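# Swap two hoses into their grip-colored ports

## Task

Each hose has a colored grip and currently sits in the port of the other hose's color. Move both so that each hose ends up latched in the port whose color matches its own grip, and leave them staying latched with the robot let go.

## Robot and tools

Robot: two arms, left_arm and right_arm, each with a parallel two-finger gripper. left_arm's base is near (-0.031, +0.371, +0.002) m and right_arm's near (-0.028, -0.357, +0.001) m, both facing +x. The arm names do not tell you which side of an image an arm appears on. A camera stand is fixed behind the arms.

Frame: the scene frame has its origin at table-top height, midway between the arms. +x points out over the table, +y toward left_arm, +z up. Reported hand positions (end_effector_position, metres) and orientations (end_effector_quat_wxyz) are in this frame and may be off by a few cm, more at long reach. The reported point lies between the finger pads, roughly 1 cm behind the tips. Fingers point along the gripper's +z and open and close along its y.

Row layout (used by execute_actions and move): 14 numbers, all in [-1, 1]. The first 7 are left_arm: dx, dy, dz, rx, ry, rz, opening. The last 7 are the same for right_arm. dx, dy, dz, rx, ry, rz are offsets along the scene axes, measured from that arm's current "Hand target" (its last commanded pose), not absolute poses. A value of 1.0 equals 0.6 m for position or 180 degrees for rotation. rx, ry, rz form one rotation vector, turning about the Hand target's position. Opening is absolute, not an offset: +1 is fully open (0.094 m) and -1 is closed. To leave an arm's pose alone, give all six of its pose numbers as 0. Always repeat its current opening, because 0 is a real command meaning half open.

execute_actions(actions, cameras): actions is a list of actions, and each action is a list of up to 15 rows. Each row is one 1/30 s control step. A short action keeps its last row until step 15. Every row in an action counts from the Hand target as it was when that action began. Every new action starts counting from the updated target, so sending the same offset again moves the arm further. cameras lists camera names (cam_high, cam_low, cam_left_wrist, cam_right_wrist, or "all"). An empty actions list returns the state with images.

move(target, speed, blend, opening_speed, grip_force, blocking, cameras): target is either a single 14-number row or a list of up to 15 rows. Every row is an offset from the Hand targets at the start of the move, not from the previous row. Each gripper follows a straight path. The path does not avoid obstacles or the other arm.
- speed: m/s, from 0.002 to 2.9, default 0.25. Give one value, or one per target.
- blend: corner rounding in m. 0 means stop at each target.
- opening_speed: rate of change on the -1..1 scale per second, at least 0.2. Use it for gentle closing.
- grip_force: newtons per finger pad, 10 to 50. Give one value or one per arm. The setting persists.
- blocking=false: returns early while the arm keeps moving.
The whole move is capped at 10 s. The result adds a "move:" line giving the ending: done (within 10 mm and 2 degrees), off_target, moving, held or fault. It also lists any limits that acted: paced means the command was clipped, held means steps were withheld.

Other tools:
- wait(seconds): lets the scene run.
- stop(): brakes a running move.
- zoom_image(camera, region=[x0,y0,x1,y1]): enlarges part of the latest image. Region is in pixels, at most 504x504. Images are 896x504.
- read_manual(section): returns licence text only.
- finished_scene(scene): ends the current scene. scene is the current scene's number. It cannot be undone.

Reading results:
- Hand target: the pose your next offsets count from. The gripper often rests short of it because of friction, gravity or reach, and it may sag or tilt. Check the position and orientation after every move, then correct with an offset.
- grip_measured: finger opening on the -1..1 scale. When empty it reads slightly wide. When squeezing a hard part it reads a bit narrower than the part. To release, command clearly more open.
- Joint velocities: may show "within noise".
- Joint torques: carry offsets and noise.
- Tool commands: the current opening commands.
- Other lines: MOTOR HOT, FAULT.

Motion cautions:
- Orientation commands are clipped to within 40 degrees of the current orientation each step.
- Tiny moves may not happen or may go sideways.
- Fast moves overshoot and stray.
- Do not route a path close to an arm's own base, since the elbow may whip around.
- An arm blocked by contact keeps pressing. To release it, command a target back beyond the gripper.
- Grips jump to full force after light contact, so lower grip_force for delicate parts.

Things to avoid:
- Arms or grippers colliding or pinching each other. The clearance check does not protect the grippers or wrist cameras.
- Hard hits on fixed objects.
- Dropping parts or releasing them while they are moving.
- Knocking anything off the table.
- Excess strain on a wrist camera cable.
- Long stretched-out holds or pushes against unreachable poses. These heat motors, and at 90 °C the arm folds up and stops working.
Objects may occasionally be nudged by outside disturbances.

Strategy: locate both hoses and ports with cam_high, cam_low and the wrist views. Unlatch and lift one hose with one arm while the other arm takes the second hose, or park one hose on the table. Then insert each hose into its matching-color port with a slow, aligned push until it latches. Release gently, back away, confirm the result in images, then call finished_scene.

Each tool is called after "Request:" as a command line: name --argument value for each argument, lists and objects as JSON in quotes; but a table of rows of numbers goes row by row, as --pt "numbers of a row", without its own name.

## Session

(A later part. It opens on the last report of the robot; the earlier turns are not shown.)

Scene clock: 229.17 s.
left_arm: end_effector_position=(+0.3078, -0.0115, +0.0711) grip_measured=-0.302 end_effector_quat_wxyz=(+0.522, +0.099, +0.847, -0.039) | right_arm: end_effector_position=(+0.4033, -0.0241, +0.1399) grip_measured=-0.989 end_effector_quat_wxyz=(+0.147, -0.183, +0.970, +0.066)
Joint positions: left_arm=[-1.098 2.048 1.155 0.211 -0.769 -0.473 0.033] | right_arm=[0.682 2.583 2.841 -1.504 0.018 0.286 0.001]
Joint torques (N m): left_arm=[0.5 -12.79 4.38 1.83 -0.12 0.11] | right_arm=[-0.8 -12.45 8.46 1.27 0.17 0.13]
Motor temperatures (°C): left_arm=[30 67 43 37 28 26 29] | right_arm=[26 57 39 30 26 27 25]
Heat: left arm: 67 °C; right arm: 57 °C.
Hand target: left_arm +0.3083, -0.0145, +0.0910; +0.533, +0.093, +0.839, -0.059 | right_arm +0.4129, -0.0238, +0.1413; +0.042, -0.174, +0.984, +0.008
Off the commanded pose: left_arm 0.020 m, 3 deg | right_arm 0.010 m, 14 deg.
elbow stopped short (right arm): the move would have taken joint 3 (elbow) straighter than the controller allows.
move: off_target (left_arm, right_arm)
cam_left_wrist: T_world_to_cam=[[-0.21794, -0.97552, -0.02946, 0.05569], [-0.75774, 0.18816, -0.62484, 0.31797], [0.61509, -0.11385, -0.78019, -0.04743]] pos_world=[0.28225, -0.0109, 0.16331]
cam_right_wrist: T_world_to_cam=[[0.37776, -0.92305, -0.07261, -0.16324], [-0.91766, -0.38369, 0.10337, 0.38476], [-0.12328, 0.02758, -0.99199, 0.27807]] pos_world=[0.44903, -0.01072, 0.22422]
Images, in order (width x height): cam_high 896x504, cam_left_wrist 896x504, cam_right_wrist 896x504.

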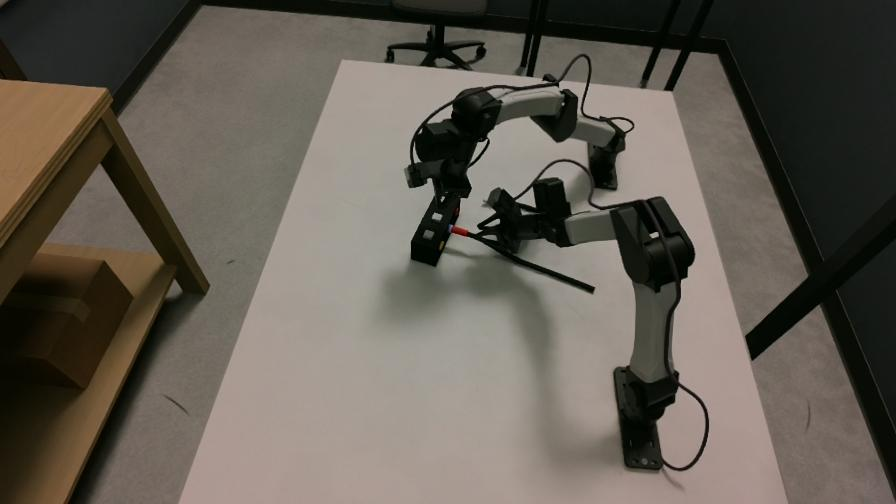

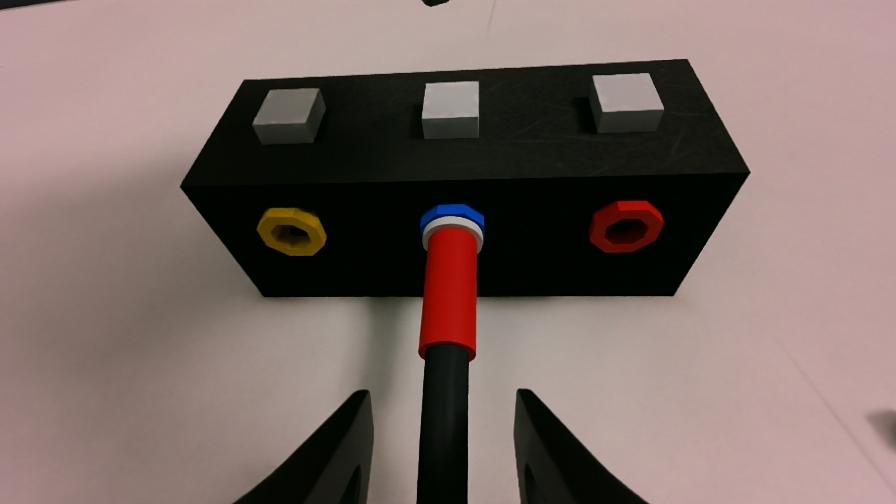

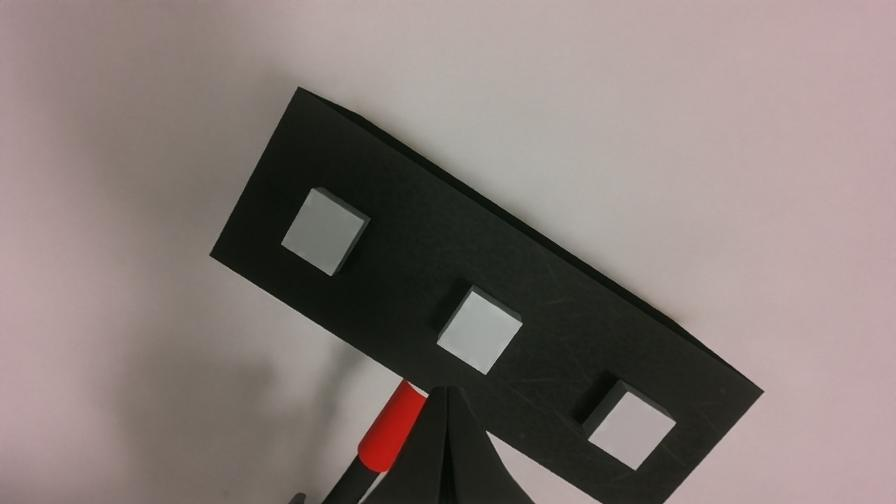

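Request:
move --pt "0.078 -0.020 -0.043 0 0 0 -0.3 -0.003 0 -0.055 0 0 0 -1" --pt "0.078 -0.020 -0.043 0 0 0 -0.95 -0.003 0 -0.08 0 0 0 -1" --pt "0.072 -0.019 -0.043 0 0 0 -0.95 -0.003 0 -0.2 0 0 0 -1" --speed '[0.15,0.15,0.08]' --cameras '["cam_left_wrist","cam_right_wrist"]'

Scene clock: 242.23 s.
left_arm: end_effector_position=(+0.3435, -0.0172, +0.0514) grip_measured=-0.671 end_effector_quat_wxyz=(+0.522, +0.103, +0.846, -0.034) | right_arm: end_effector_position=(+0.4068, -0.0215, +0.0958) grip_measured=-0.989 end_effector_quat_wxyz=(+0.116, -0.181, +0.975, +0.050)
Joint positions: left_arm=[-1.03 2.164 1.241 0.277 -0.719 -0.406 0.015] | right_arm=[0.682 2.694 2.89 -1.514 0.018 0.294 0.001]
Joint torques (N m): left_arm=[1.35 -10.67 6.46 2 0.06 0.04] | right_arm=[-0.57 -3.59 2.78 1.29 0.17 0.12]
Motor temperatures (°C): left_arm=[30 69 43 38 28 26 29] | right_arm=[26 55 40 30 26 27 25]
Heat: left arm: 69 °C; right arm: 55 °C.
Hand target: left_arm +0.3514, -0.0259, +0.0650; +0.533, +0.093, +0.839, -0.059 | right_arm +0.4111, -0.0238, +0.0213; +0.042, -0.174, +0.984, +0.008
Off the commanded pose: left_arm 0.018 m, 4 deg | right_arm 0.075 m, 10 deg.
elbow stopped short (right arm): the move would have taken joint 3 (elbow) straighter than the controller allows.
elbow read too straight (right arm): the controller reads joint 3 (elbow) straighter than it allows; while it does, the hand can move without a command.
move: off_target (left_arm, right_arm); target 2's new opening was sent with left_arm's hand 0.018 m and 3 deg from that target
cam_left_wrist: T_world_to_cam=[[-0.22011, -0.97458, -0.04168, 0.05871], [-0.75628, 0.19748, -0.62373, 0.33339], [0.61611, -0.10577, -0.78053, -0.08568]] pos_world=[0.31785, -0.01768, 0.14351]
cam_right_wrist: T_world_to_cam=[[0.36671, -0.92867, -0.05568, -0.16253], [-0.91295, -0.37073, 0.17051, 0.38534], [-0.17899, -0.0117, -0.98378, 0.25565]] pos_world=[0.45716, -0.00509, 0.17674]

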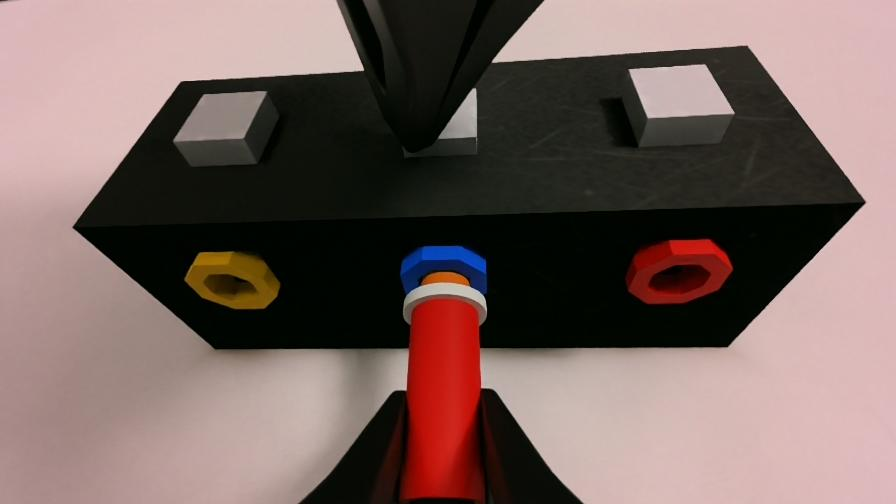

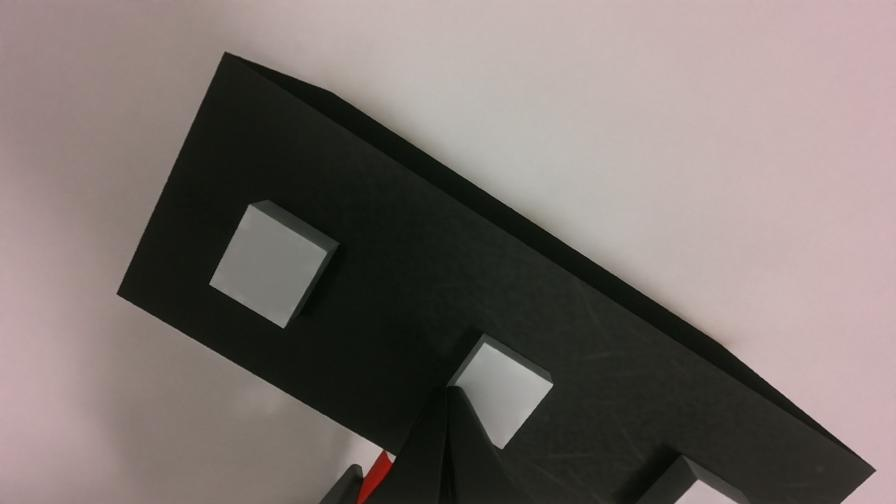

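Request:
move --pt "-0.135 0.03 0.01 0 0 0 -0.95 0 0 0 0 0 0 -1" --pt "-0.135 0.03 0.02 0 0 0 -0.95 -0.03 -0.05 0.25 0 0 0 -1" --pt "-0.107 -0.075 0.005 0 0 0 -0.95 -0.07 -0.38 0.30 0 0 0 -1" --speed '[0.1,0.25,0.2]' --blend '[0,0.02,0]' --cameras '["cam_left_wrist","cam_right_wrist","cam_high"]'

Request:
zoom_image --camera "cam_left_wrist" --region '[330, 150, 630, 400]'

Scene clock: 256.30 s.
left_arm: end_effector_position=(+0.2852, -0.0608, +0.0554) grip_measured=-0.671 end_effector_quat_wxyz=(+0.522, +0.109, +0.845, -0.044) | right_arm: end_effector_position=(+0.3782, -0.2538, +0.1907) grip_measured=-0.989 end_effector_quat_wxyz=(+0.074, -0.168, +0.983, +0.003)
Joint positions: left_arm=[-1.193 2.184 1.317 0.139 -0.826 -0.537 0.015] | right_arm=[0.27 2.07 2.192 -1.545 0.005 -0.088 0.001]
Joint torques (N m): left_arm=[-0.25 -10.26 7.73 1.62 -0.43 -0.13] | right_arm=[0.34 -13.63 4.94 0.56 -0.09 -0.07]
Motor temperatures (°C): left_arm=[30 69 42 38 28 26 29] | right_arm=[26 52 39 30 26 27 25]
Heat: left arm: 69 °C; right arm: 52 °C.
Hand target: left_arm +0.2872, -0.0710, +0.0682; +0.533, +0.093, +0.839, -0.059 | right_arm +0.3692, -0.2517, +0.2014; +0.042, -0.174, +0.984, +0.008
Off the commanded pose: left_arm 0.016 m, 3 deg | right_arm 0.014 m, 4 deg.
joint sent to its limit (right arm) — joint 4 (wrist pitch), lower limit. The joint targets are off in orientation, not in position.
move: off_target (left_arm, right_arm)
cam_left_wrist: T_world_to_cam=[[-0.2401, -0.97026, -0.03089, 0.00883], [-0.75189, 0.206, -0.62628, 0.29985], [0.61401, -0.12715, -0.77899, -0.05192]] pos_world=[0.25945, -0.05981, 0.14761]
cam_right_wrist: T_world_to_cam=[[0.33333, -0.94263, 0.01856, -0.36759], [-0.90954, -0.31632, 0.26959, 0.25065], [-0.24825, -0.10674, -0.9628, 0.33929]] pos_world=[0.43473, -0.231, 0.26592]
Images, in order (width x height): cam_high 896x504, cam_left_wrist 896x504, cam_right_wrist 896x504.

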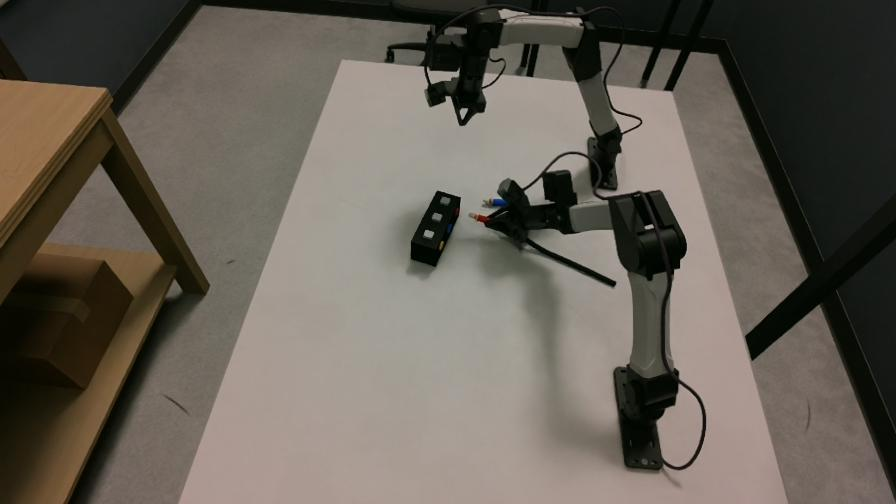

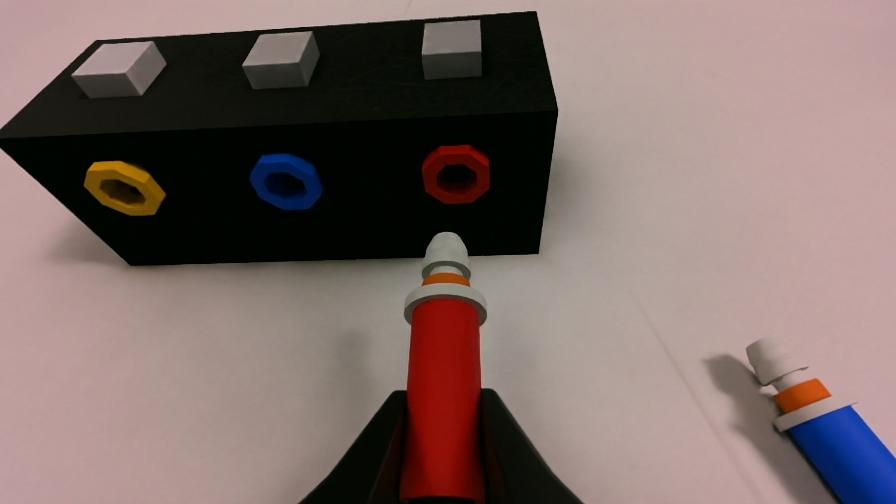

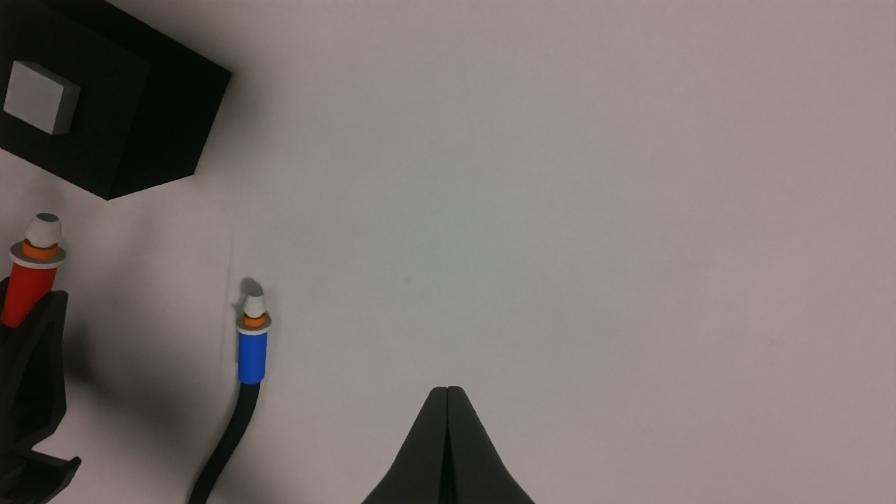

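Scaled by 1.680.

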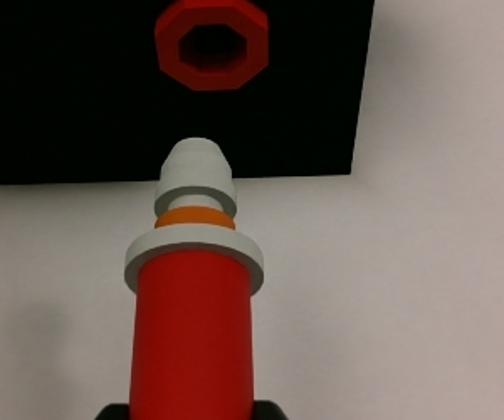

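Request:
move --target '[0.031,-0.013,-0.007,0,0,0,-0.95,0,0,0,0,0,0,-1]' --speed 0.1 --cameras '["cam_left_wrist"]'

Request:
zoom_image --camera "cam_left_wrist" --region '[330, 150, 630, 400]'

Scene clock: 263.10 s.
left_arm: end_effector_position=(+0.2981, -0.0697, +0.0514) grip_measured=-0.671 end_effector_quat_wxyz=(+0.524, +0.102, +0.844, -0.044) | right_arm: end_effector_position=(+0.3782, -0.2538, +0.1907) grip_measured=-0.989 end_effector_quat_wxyz=(+0.074, -0.168, +0.983, +0.003)
Joint positions: left_arm=[-1.176 2.238 1.384 0.137 -0.822 -0.532 0.015] | right_arm=[0.27 2.07 2.192 -1.545 0.005 -0.089 0.001]
Joint torques (N m): left_arm=[1.18 -10.7 7.75 1.71 -0.18 0.09] | right_arm=[0.29 -13.6 4.97 0.56 -0.1 -0.07]
Motor temperatures (°C): left_arm=[30 67 43 38 28 26 29] | right_arm=[26 55 39 30 26 27 25]
Heat: left arm: 67 °C; right arm: 55 °C.
Hand target: left_arm +0.3058, -0.0788, +0.0640; +0.533, +0.093, +0.839, -0.059 | right_arm +0.3692, -0.2517, +0.2014; +0.042, -0.174, +0.984, +0.008
Off the commanded pose: left_arm 0.017 m, 2 deg | right_arm 0.014 m, 4 deg.
joint sent to its limit (right arm) — joint 4 (wrist pitch), lower limit. The joint targets are off in orientation, not in position.
move: off_target (left_arm)
cam_left_wrist: T_world_to_cam=[[-0.22851, -0.97324, -0.02417, -0.00076], [-0.7519, 0.1922, -0.63064, 0.30818], [0.61841, -0.12594, -0.7757, -0.06551]] pos_world=[0.27206, -0.06822, 0.14351]

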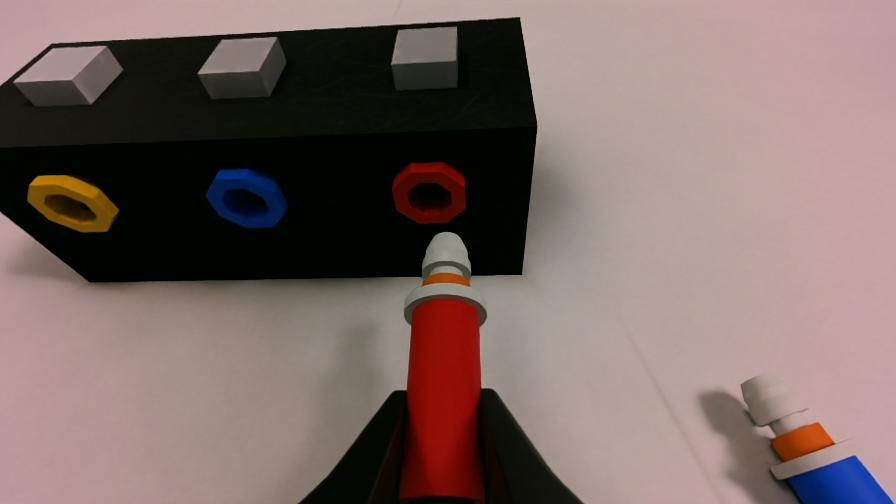

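Scaled by 1.680.

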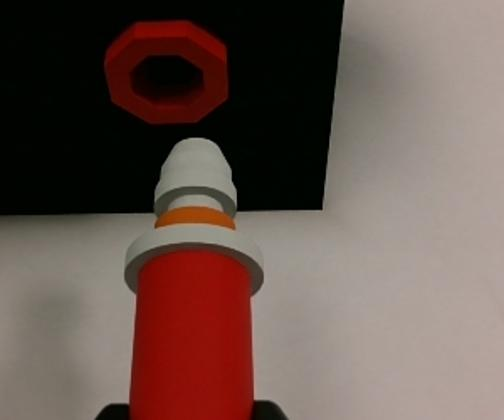

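Request:
move --target '[0.016,0.008,0.004,0,0,0,-0.95,0,0,0,0,0,0,-1]' --speed 0.1 --cameras '["cam_left_wrist"]'

Request:
zoom_image --camera "cam_left_wrist" --region '[330, 150, 630, 400]'

Scene clock: 270.50 s.
left_arm: end_effector_position=(+0.3087, -0.0634, +0.0503) grip_measured=-0.671 end_effector_quat_wxyz=(+0.521, +0.102, +0.846, -0.039) | right_arm: end_effector_position=(+0.3782, -0.2538, +0.1907) grip_measured=-0.989 end_effector_quat_wxyz=(+0.074, -0.168, +0.983, +0.003)
Joint positions: left_arm=[-1.149 2.238 1.384 0.14 -0.805 -0.512 0.015] | right_arm=[0.27 2.07 2.192 -1.545 0.005 -0.089 0.001]
Joint torques (N m): left_arm=[0.87 -11.29 7.43 1.82 -0.18 0.11] | right_arm=[0.34 -13.6 4.96 0.56 -0.1 -0.06]
Motor temperatures (°C): left_arm=[30 69 44 38 28 26 29] | right_arm=[26 57 39 30 26 27 25]
Heat: left arm: 69 °C; right arm: 57 °C.
Hand target: left_arm +0.3154, -0.0739, +0.0663; +0.533, +0.093, +0.839, -0.059 | right_arm +0.3692, -0.2517, +0.2014; +0.042, -0.174, +0.984, +0.008
Off the commanded pose: left_arm 0.020 m, 3 deg | right_arm 0.014 m, 4 deg.
joint sent to its limit (right arm) — joint 4 (wrist pitch), lower limit. The joint targets are off in orientation, not in position.
move: off_target (left_arm)
cam_left_wrist: T_world_to_cam=[[-0.22386, -0.97406, -0.0329, 0.00671], [-0.75651, 0.19495, -0.62425, 0.31551], [0.61448, -0.11486, -0.78053, -0.06991]] pos_world=[0.28315, -0.063, 0.14261]

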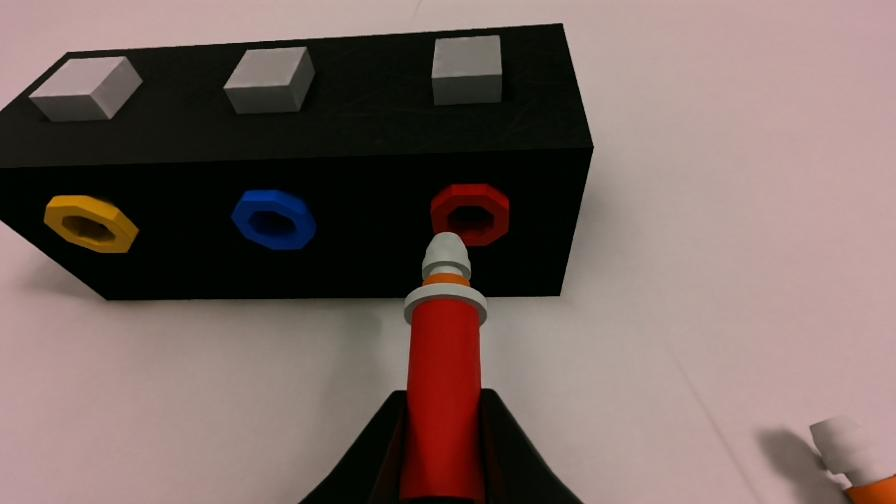

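Scaled by 1.680.

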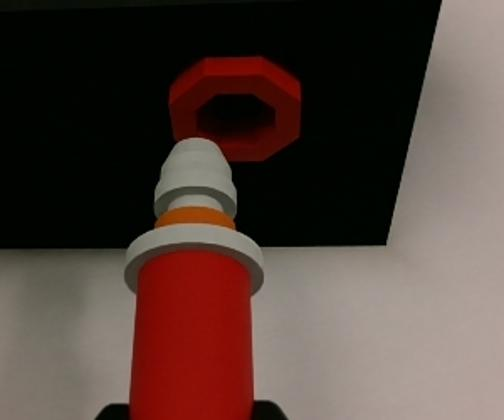

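Request:
move --target '[-0.0035,-0.0108,0.0045,0,0,0,-0.95,0,0,0,0,0,0,-1]' --speed 0.1 --cameras '["cam_left_wrist"]'

Request:
zoom_image --camera "cam_left_wrist" --region '[330, 150, 630, 400]'

Scene clock: 277.67 s.
left_arm: end_effector_position=(+0.3116, -0.0698, +0.0586) grip_measured=-0.671 end_effector_quat_wxyz=(+0.525, +0.098, +0.844, -0.046) | right_arm: end_effector_position=(+0.3782, -0.2538, +0.1907) grip_measured=-0.989 end_effector_quat_wxyz=(+0.074, -0.168, +0.983, +0.003)
Joint positions: left_arm=[-1.149 2.24 1.416 0.13 -0.804 -0.512 0.015] | right_arm=[0.27 2.07 2.192 -1.545 0.005 -0.089 0.001]
Joint torques (N m): left_arm=[-0.12 -10.65 7.8 1.66 -0.26 0.02] | right_arm=[0.34 -13.59 4.94 0.56 -0.1 -0.07]
Motor temperatures (°C): left_arm=[30 70 45 38 28 26 29] | right_arm=[26 59 39 29 26 27 25]
Heat: left arm: 70 °C; right arm: 59 °C.
Hand target: left_arm +0.3133, -0.0805, +0.0692; +0.534, +0.093, +0.839, -0.060 | right_arm +0.3692, -0.2517, +0.2014; +0.042, -0.174, +0.984, +0.008
Off the commanded pose: left_arm 0.015 m, 2 deg | right_arm 0.014 m, 4 deg.
joint sent to its limit (right arm) — joint 4 (wrist pitch), lower limit. The joint targets are off in orientation, not in position.
move: off_target (left_arm)
cam_left_wrist: T_world_to_cam=[[-0.22433, -0.97434, -0.01821, 0.00067], [-0.7517, 0.1849, -0.63305, 0.32239], [0.62017, -0.12833, -0.7739, -0.06912]] pos_world=[0.28536, -0.06783, 0.15061]

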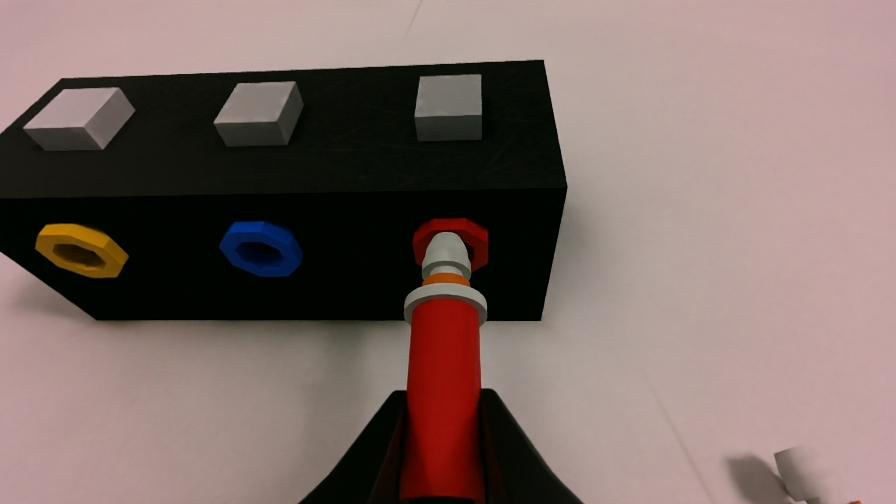

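Scaled by 1.680.

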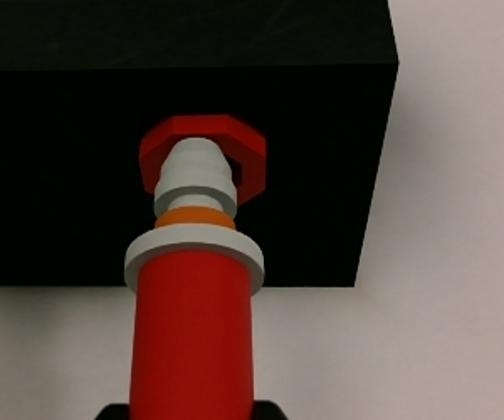

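Request:
move --target '[-0.002,-0.002,-0.012,0,0,0,-0.95,0,0,0,0,0,0,-1]' --speed 0.1 --cameras '["cam_left_wrist"]'

Request:
zoom_image --camera "cam_left_wrist" --region '[330, 150, 630, 400]'

Scene clock: 282.87 s.
left_arm: end_effector_position=(+0.3112, -0.0689, +0.0483) grip_measured=-0.671 end_effector_quat_wxyz=(+0.521, +0.103, +0.846, -0.040) | right_arm: end_effector_position=(+0.3782, -0.2538, +0.1907) grip_measured=-0.989 end_effector_quat_wxyz=(+0.074, -0.168, +0.983, +0.003)
Joint positions: left_arm=[-1.149 2.26 1.416 0.132 -0.804 -0.512 0.015] | right_arm=[0.27 2.07 2.192 -1.545 0.005 -0.089 0.001]
Joint torques (N m): left_arm=[-0.46 -11.03 7.45 1.79 -0.3 -0.01] | right_arm=[0.32 -13.61 4.96 0.56 -0.1 -0.07]
Motor temperatures (°C): left_arm=[30 68 44 38 28 26 29] | right_arm=[26 60 39 29 26 27 25]
Heat: left arm: 68 °C; right arm: 60 °C.
Hand target: left_arm +0.3121, -0.0817, +0.0619; +0.533, +0.093, +0.839, -0.059 | right_arm +0.3692, -0.2517, +0.2014; +0.042, -0.174, +0.984, +0.008
Off the commanded pose: left_arm 0.019 m, 3 deg | right_arm 0.014 m, 4 deg.
joint sent to its limit (right arm) — joint 4 (wrist pitch), lower limit. The joint targets are off in orientation, not in position.
move: off_target (left_arm)
cam_left_wrist: T_world_to_cam=[[-0.22459, -0.97392, -0.03231, 0.00198], [-0.75645, 0.19515, -0.62426, 0.31722], [0.61429, -0.11576, -0.78055, -0.07365]] pos_world=[0.28565, -0.0685, 0.14061]

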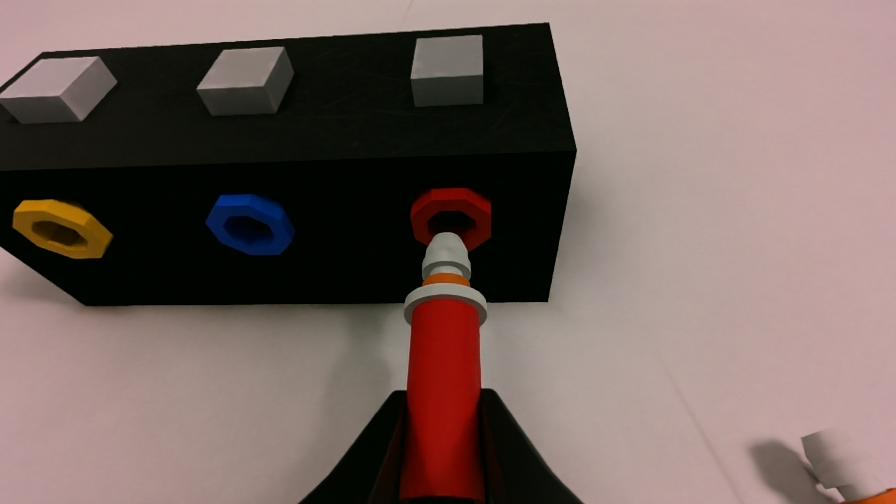

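Scaled by 1.680.

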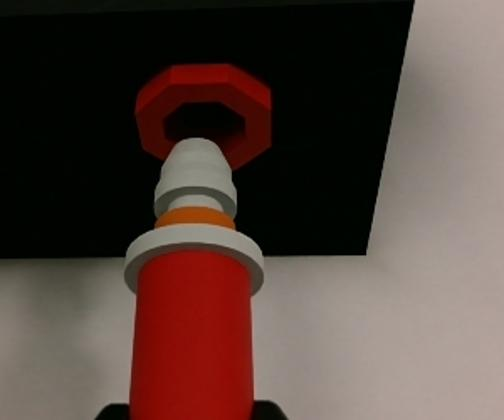

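Request:
move --target '[0.038,-0.011,0.007,0,0,0,-0.95,0,0,0,0,0,0,-1]' --speed 0.1 --cameras '["cam_left_wrist"]'

Request:
zoom_image --camera "cam_left_wrist" --region '[330, 150, 630, 400]'

Scene clock: 286.77 s.
left_arm: end_effector_position=(+0.3235, -0.0706, +0.0521) grip_measured=-0.671 end_effector_quat_wxyz=(+0.523, +0.102, +0.846, -0.025) | right_arm: end_effector_position=(+0.3782, -0.2538, +0.1907) grip_measured=-0.989 end_effector_quat_wxyz=(+0.074, -0.168, +0.983, +0.003)
Joint positions: left_arm=[-1.132 2.286 1.481 0.087 -0.815 -0.494 0.015] | right_arm=[0.27 2.07 2.192 -1.545 0.005 -0.089 0.001]
Joint torques (N m): left_arm=[1.61 -10.45 8.79 2 0.16 0.14] | right_arm=[0.32 -13.6 4.96 0.56 -0.1 -0.07]
Motor temperatures (°C): left_arm=[30 69 44 38 28 26 29] | right_arm=[26 61 39 29 26 27 25]
Heat: left arm: 69 °C; right arm: 61 °C.
Hand target: left_arm +0.3349, -0.0881, +0.0660; +0.533, +0.093, +0.839, -0.059 | right_arm +0.3692, -0.2517, +0.2014; +0.042, -0.174, +0.984, +0.008
Off the commanded pose: left_arm 0.025 m, 4 deg | right_arm 0.014 m, 4 deg.
joint sent to its limit (right arm) — joint 4 (wrist pitch), lower limit. The joint targets are off in orientation, not in position.
move: off_target (left_arm)
cam_left_wrist: T_world_to_cam=[[-0.20844, -0.97634, -0.05763, -0.00084], [-0.75558, 0.19816, -0.62436, 0.32916], [0.62101, -0.0866, -0.779, -0.07863]] pos_world=[0.29736, -0.07285, 0.14422]

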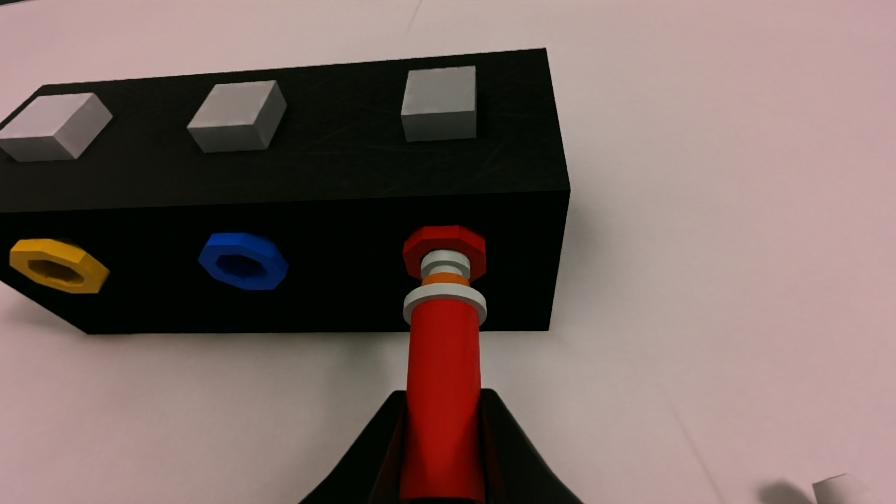

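Scaled by 1.680.

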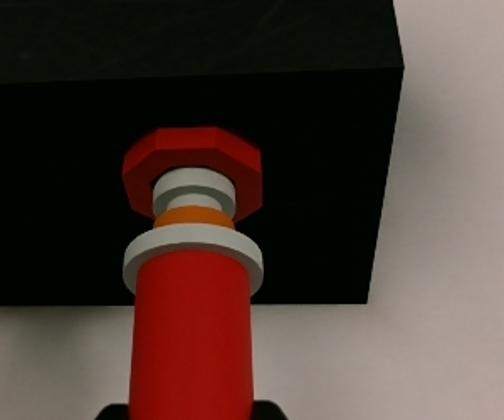

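Request:
move --target '[0.06,-0.012,0,0,0,0,-0.95,0,0,0,0,0,0,-1]' --speed 0.1 --cameras '["cam_left_wrist"]'

Request:
zoom_image --camera "cam_left_wrist" --region '[330, 150, 630, 400]'

Scene clock: 291.33 s.
left_arm: end_effector_position=(+0.3309, -0.0725, +0.0512) grip_measured=-0.671 end_effector_quat_wxyz=(+0.514, +0.124, +0.849, +0.008) | right_arm: end_effector_position=(+0.3782, -0.2538, +0.1907) grip_measured=-0.989 end_effector_quat_wxyz=(+0.074, -0.168, +0.983, +0.003)
Joint positions: left_arm=[-1.124 2.32 1.564 -0.01 -0.824 -0.454 0.015] | right_arm=[0.27 2.07 2.192 -1.545 0.005 -0.089 0.001]
Joint torques (N m): left_arm=[6.32 -9.21 10.19 2.7 0.74 0.25] | right_arm=[0.34 -13.6 4.94 0.57 -0.09 -0.06]
Motor temperatures (°C): left_arm=[30 68 45 39 28 26 30] | right_arm=[26 61 39 29 26 27 25]
Heat: left arm: 68 °C; right arm: 61 °C.
Hand target: left_arm +0.3708, -0.0954, +0.0660; +0.533, +0.093, +0.839, -0.059 | right_arm +0.3692, -0.2517, +0.2014; +0.042, -0.174, +0.984, +0.008
Off the commanded pose: left_arm 0.048 m, 9 deg | right_arm 0.014 m, 4 deg.
joint sent to its limit (right arm) — joint 4 (wrist pitch), lower limit. The joint targets are off in orientation, not in position.
move: off_target (left_arm)
cam_left_wrist: T_world_to_cam=[[-0.21219, -0.9681, -0.13323, 0.00451], [-0.76084, 0.24922, -0.59918, 0.33868], [0.61328, -0.02577, -0.78945, -0.07664]] pos_world=[0.30564, -0.08201, 0.14303]

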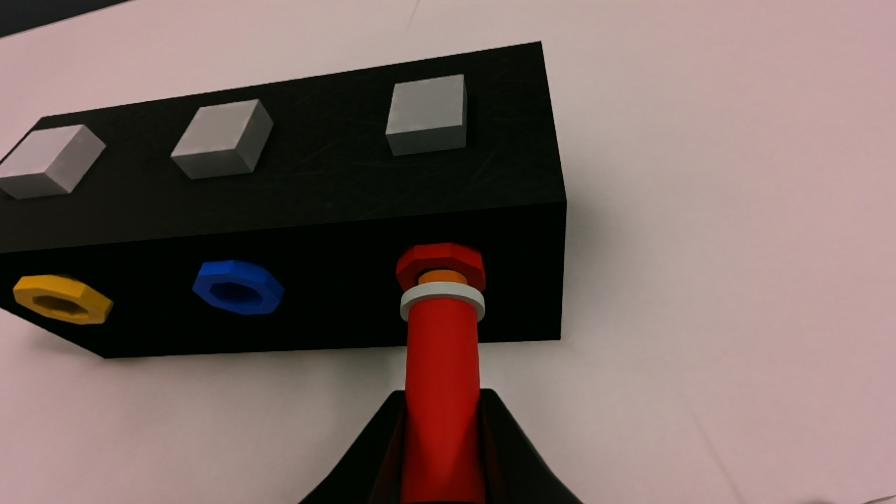

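Scaled by 1.680.

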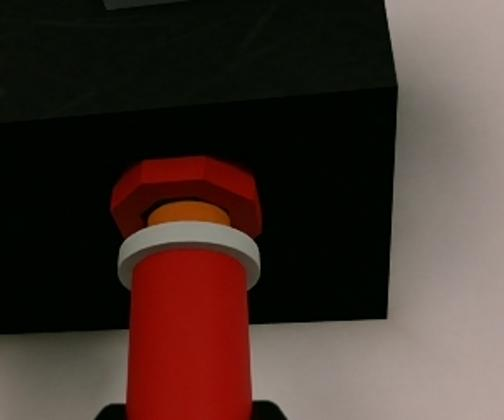

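Request:
move --target '[0.06,0.012,0.0,0,0,0,-0.95,0,0,0,0,0,0,-1]' --speed 0.1 --cameras '["cam_left_wrist"]'

Request:
zoom_image --camera "cam_left_wrist" --region '[330, 150, 630, 400]'

Scene clock: 296.63 s.
left_arm: end_effector_position=(+0.3375, -0.0718, +0.0518) grip_measured=-0.671 end_effector_quat_wxyz=(+0.503, +0.148, +0.851, +0.017) | right_arm: end_effector_position=(+0.3782, -0.2538, +0.1907) grip_measured=-0.989 end_effector_quat_wxyz=(+0.074, -0.168, +0.983, +0.003)
Joint positions: left_arm=[-1.106 2.32 1.588 -0.043 -0.791 -0.403 0.015] | right_arm=[0.27 2.07 2.192 -1.545 0.005 -0.089 0.001]
Joint torques (N m): left_arm=[11.11 -8.38 10.62 3.15 0.92 0.26] | right_arm=[0.31 -13.61 4.97 0.56 -0.1 -0.07]
Motor temperatures (°C): left_arm=[31 66 46 40 28 26 30] | right_arm=[26 62 39 29 26 27 25]
Heat: left arm: 66 °C; right arm: 62 °C.
Hand target: left_arm +0.4069, -0.0883, +0.0660; +0.533, +0.093, +0.839, -0.059 | right_arm +0.3692, -0.2517, +0.2014; +0.042, -0.174, +0.984, +0.008
Off the commanded pose: left_arm 0.073 m, 11 deg | right_arm 0.014 m, 4 deg.
joint sent to its limit (right arm) — joint 4 (wrist pitch), lower limit. The joint targets are off in orientation, not in position.
move: off_target (left_arm)
cam_left_wrist: T_world_to_cam=[[-0.24418, -0.95479, -0.16955, 0.02031], [-0.76392, 0.29709, -0.57285, 0.34695], [0.59733, -0.01036, -0.80193, -0.07302]] pos_world=[0.31362, -0.08444, 0.14364]

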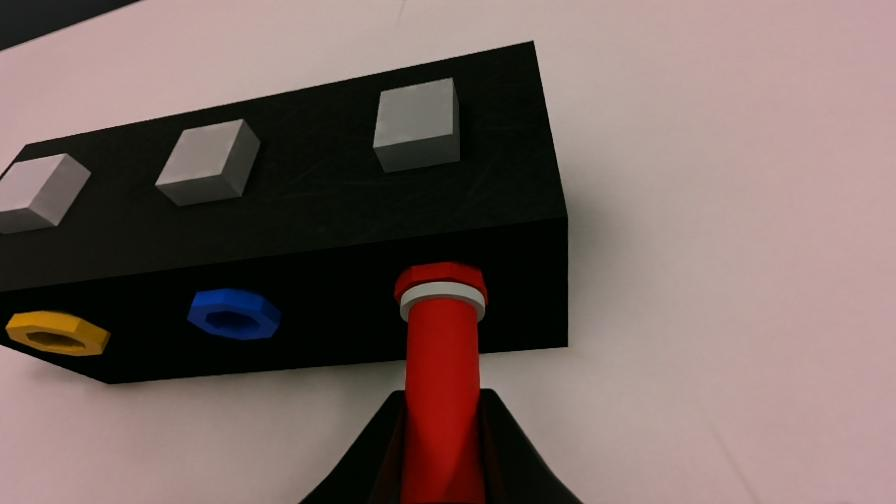

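Scaled by 1.680.

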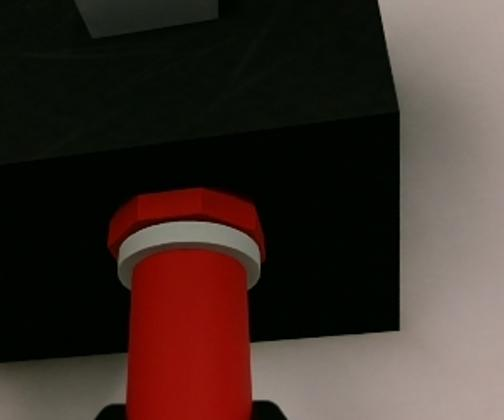

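Request:
move --pt "-0.105 0.008 0 0 0 0 -0.95 0 0 0 0 0 0 -1" --pt "-0.135 0.012 0 0 0 0 -0.95 0 0 0 0 0 0 -1" --speed 0.1 --cameras '["cam_left_wrist"]'

Request:
zoom_image --camera "cam_left_wrist" --region '[330, 150, 630, 400]'

Scene clock: 301.43 s.
left_arm: end_effector_position=(+0.3310, -0.0753, +0.0505) grip_measured=-0.671 end_effector_quat_wxyz=(+0.530, +0.106, +0.841, -0.029) | right_arm: end_effector_position=(+0.3782, -0.2538, +0.1907) grip_measured=-0.989 end_effector_quat_wxyz=(+0.074, -0.168, +0.983, +0.003)
Joint positions: left_arm=[-1.122 2.31 1.494 0.134 -0.804 -0.459 0.015] | right_arm=[0.27 2.07 2.192 -1.545 0.005 -0.089 0.001]
Joint torques (N m): left_arm=[-0.39 -14.42 4.16 1.73 -0.03 -0.29] | right_arm=[0.31 -13.59 4.94 0.56 -0.09 -0.06]
Motor temperatures (°C): left_arm=[31 66 46 42 28 26 30] | right_arm=[26 63 39 29 26 27 25]
Heat: left arm: 66 °C; right arm: 63 °C.
Hand target: left_arm +0.3259, -0.0811, +0.0659; +0.533, +0.093, +0.839, -0.059 | right_arm +0.3692, -0.2517, +0.2014; +0.042, -0.174, +0.984, +0.008
Off the commanded pose: left_arm 0.017 m, 4 deg | right_arm 0.014 m, 4 deg.
joint sent to its limit (right arm) — joint 4 (wrist pitch), lower limit. The joint targets are off in orientation, not in position.
move: off_target (left_arm)
cam_left_wrist: T_world_to_cam=[[-0.22031, -0.97383, -0.05578, 0.00001], [-0.74318, 0.20462, -0.63703, 0.33171], [0.63178, -0.09889, -0.76882, -0.09]] pos_world=[0.30339, -0.07677, 0.14212]

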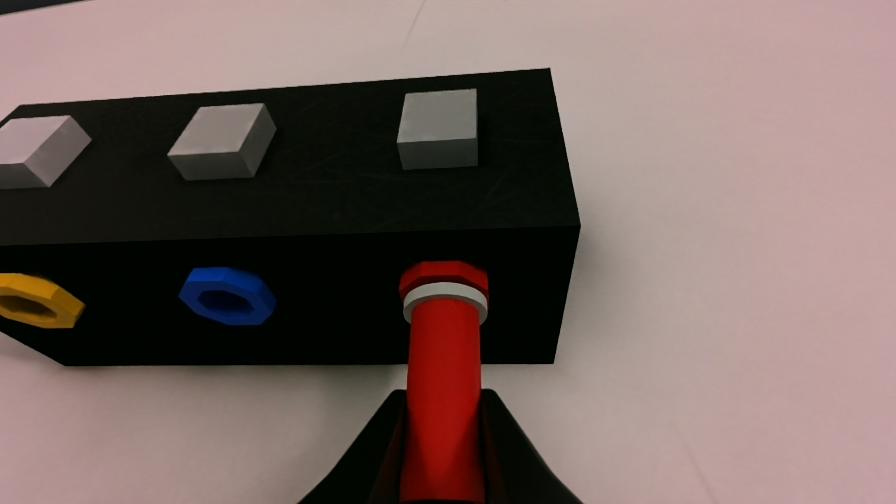

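Scaled by 1.680.

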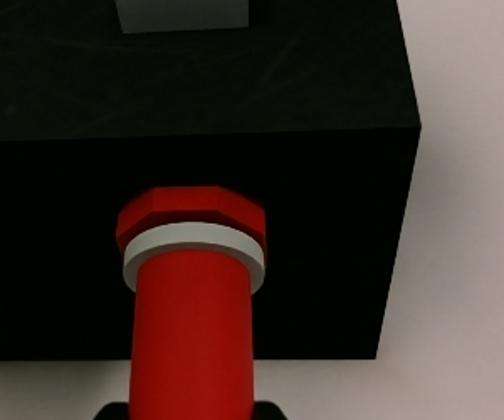

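Request:
move --pt "0 0 0 0 0 0 -0.3 0 0 0 0 0 0 -0.3" --pt "-0.1 0.023 0.047 0 0 0 -0.3 0 0 0 0 0 0 -0.3" --pt "-0.17 0.4 0.25 0 0 0 -0.3 -0.18 0 0 0.02 -0.309 -0.168 -0.3" --pt "-0.17 0.5 0.25 0 0 0 -0.3 -0.30 0.178 -0.20 0.02 -0.309 -0.168 -0.3" --speed '[0.1,0.12,0.3,0.3]' --blend '[0,0.01,0.03,0]' --cameras '["all"]'

Scene clock: 313.90 s.
left_arm: end_effector_position=(+0.2238, +0.2177, +0.2177) grip_measured=-0.302 end_effector_quat_wxyz=(+0.533, +0.090, +0.839, -0.060) | right_arm: end_effector_position=(+0.1872, -0.1510, +0.0759) grip_measured=-0.302 end_effector_quat_wxyz=(+0.487, +0.089, +0.867, -0.060)
Joint positions: left_arm=[-0.882 0.823 0.662 -0.37 -0.582 -0.318 0.033] | right_arm=[1.305 1.612 0.789 -0.648 1.023 1.434 0.033]
Joint torques (N m): left_arm=[1.18 -1.52 5.41 1.85 -0.02 0.11] | right_arm=[0.54 -4.52 7.69 0.46 0.83 0.21]
Motor temperatures (°C): left_arm=[31 70 45 40 28 26 29] | right_arm=[26 62 39 29 26 27 25]
Heat: left arm: 70 °C; right arm: 62 °C.
Hand target: left_arm +0.2239, +0.2189, +0.2159; +0.533, +0.093, +0.839, -0.059 | right_arm +0.1891, -0.1449, +0.0814; +0.497, +0.096, +0.861, -0.055
Off the commanded pose: left_arm 0.002 m, 0 deg | right_arm 0.008 m, 2 deg.
move: done
cam_left_wrist: T_world_to_cam=[[-0.2248, -0.97432, 0.01258, 0.25738], [-0.74154, 0.16268, -0.65089, 0.31034], [0.63213, -0.15565, -0.75907, 0.14538]] pos_world=[0.19609, 0.22291, 0.30911]
cam_right_wrist: T_world_to_cam=[[-0.2104, -0.9774, 0.02034, -0.1085], [-0.80593, 0.16164, -0.56952, 0.25679], [0.55337, -0.13622, -0.82172, 0.02708]] pos_world=[0.16914, -0.14386, 0.1707]

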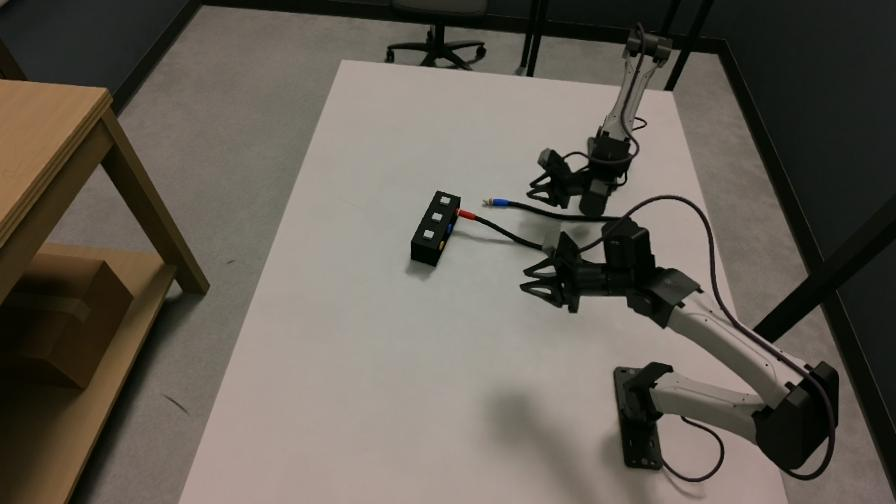

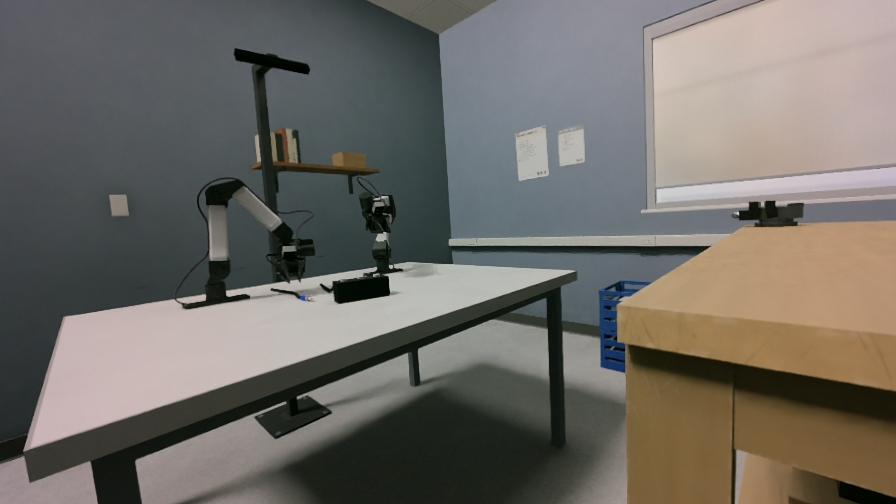

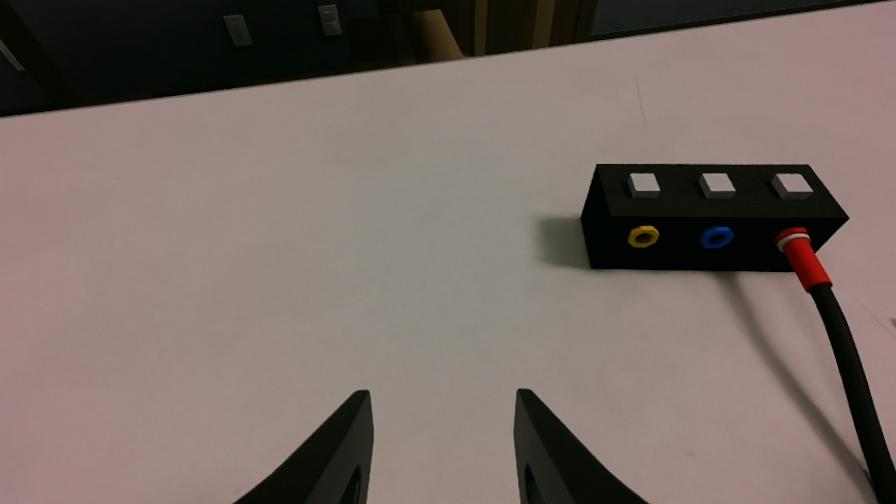

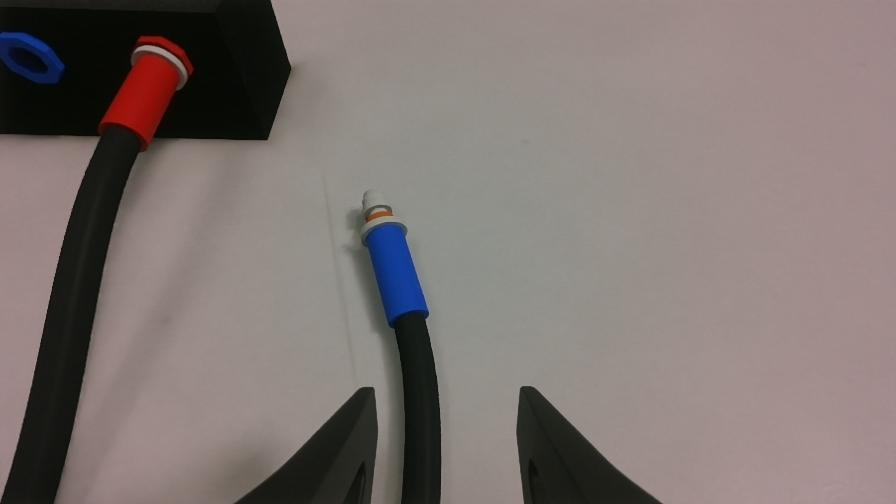

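Request:
move --target '[0,0,0,0,0,0,-0.3,0.064,0.003,-0.05,0,0,0.098,-0.3]' --speed 0.2 --cameras '["cam_right_wrist"]'

Scene clock: 322.53 s.
left_arm: end_effector_position=(+0.2238, +0.2177, +0.2177) grip_measured=-0.302 end_effector_quat_wxyz=(+0.533, +0.090, +0.839, -0.060) | right_arm: end_effector_position=(+0.2256, -0.1435, +0.0479) grip_measured=-0.302 end_effector_quat_wxyz=(+0.495, -0.047, +0.867, +0.007)
Joint positions: left_arm=[-0.882 0.823 0.662 -0.37 -0.582 -0.318 0.033] | right_arm=[1.116 1.531 0.46 0.216 0.829 0.663 0.033]
Joint torques (N m): left_arm=[1.18 -1.52 5.39 1.85 -0.01 0.11] | right_arm=[-0.96 -6.35 4.21 2.02 0.3 0.03]
Motor temperatures (°C): left_arm=[31 64 44 40 28 26 29] | right_arm=[26 58 40 29 26 27 25]
Heat: left arm: 64 °C; right arm: 58 °C.
Hand target: left_arm +0.2239, +0.2189, +0.2159; +0.533, +0.093, +0.839, -0.059 | right_arm +0.2276, -0.1431, +0.0515; +0.499, -0.037, +0.865, +0.022
Off the commanded pose: left_arm 0.002 m, 0 deg | right_arm 0.004 m, 2 deg.
move: done
cam_right_wrist: T_world_to_cam=[[0.08946, -0.99531, 0.03674, -0.16353], [-0.81109, -0.09421, -0.57728, 0.23547], [0.57804, 0.02185, -0.81572, 0.00065]] pos_world=[0.20524, -0.1406, 0.14247]

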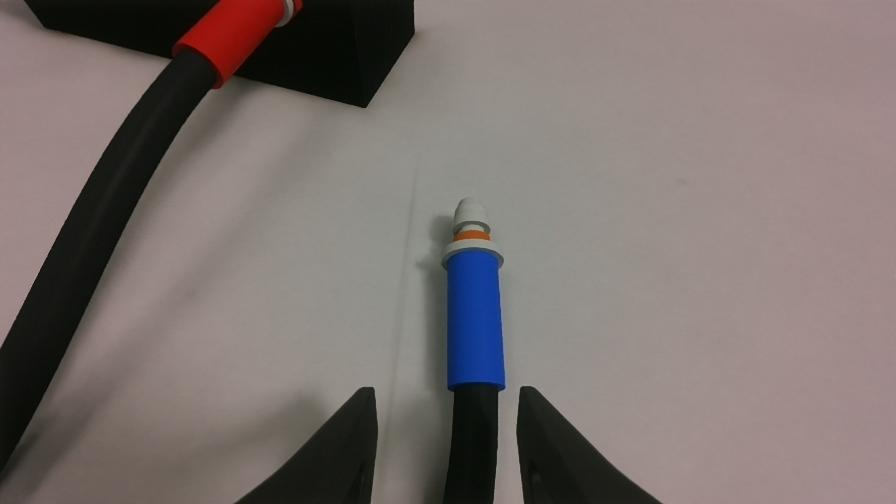

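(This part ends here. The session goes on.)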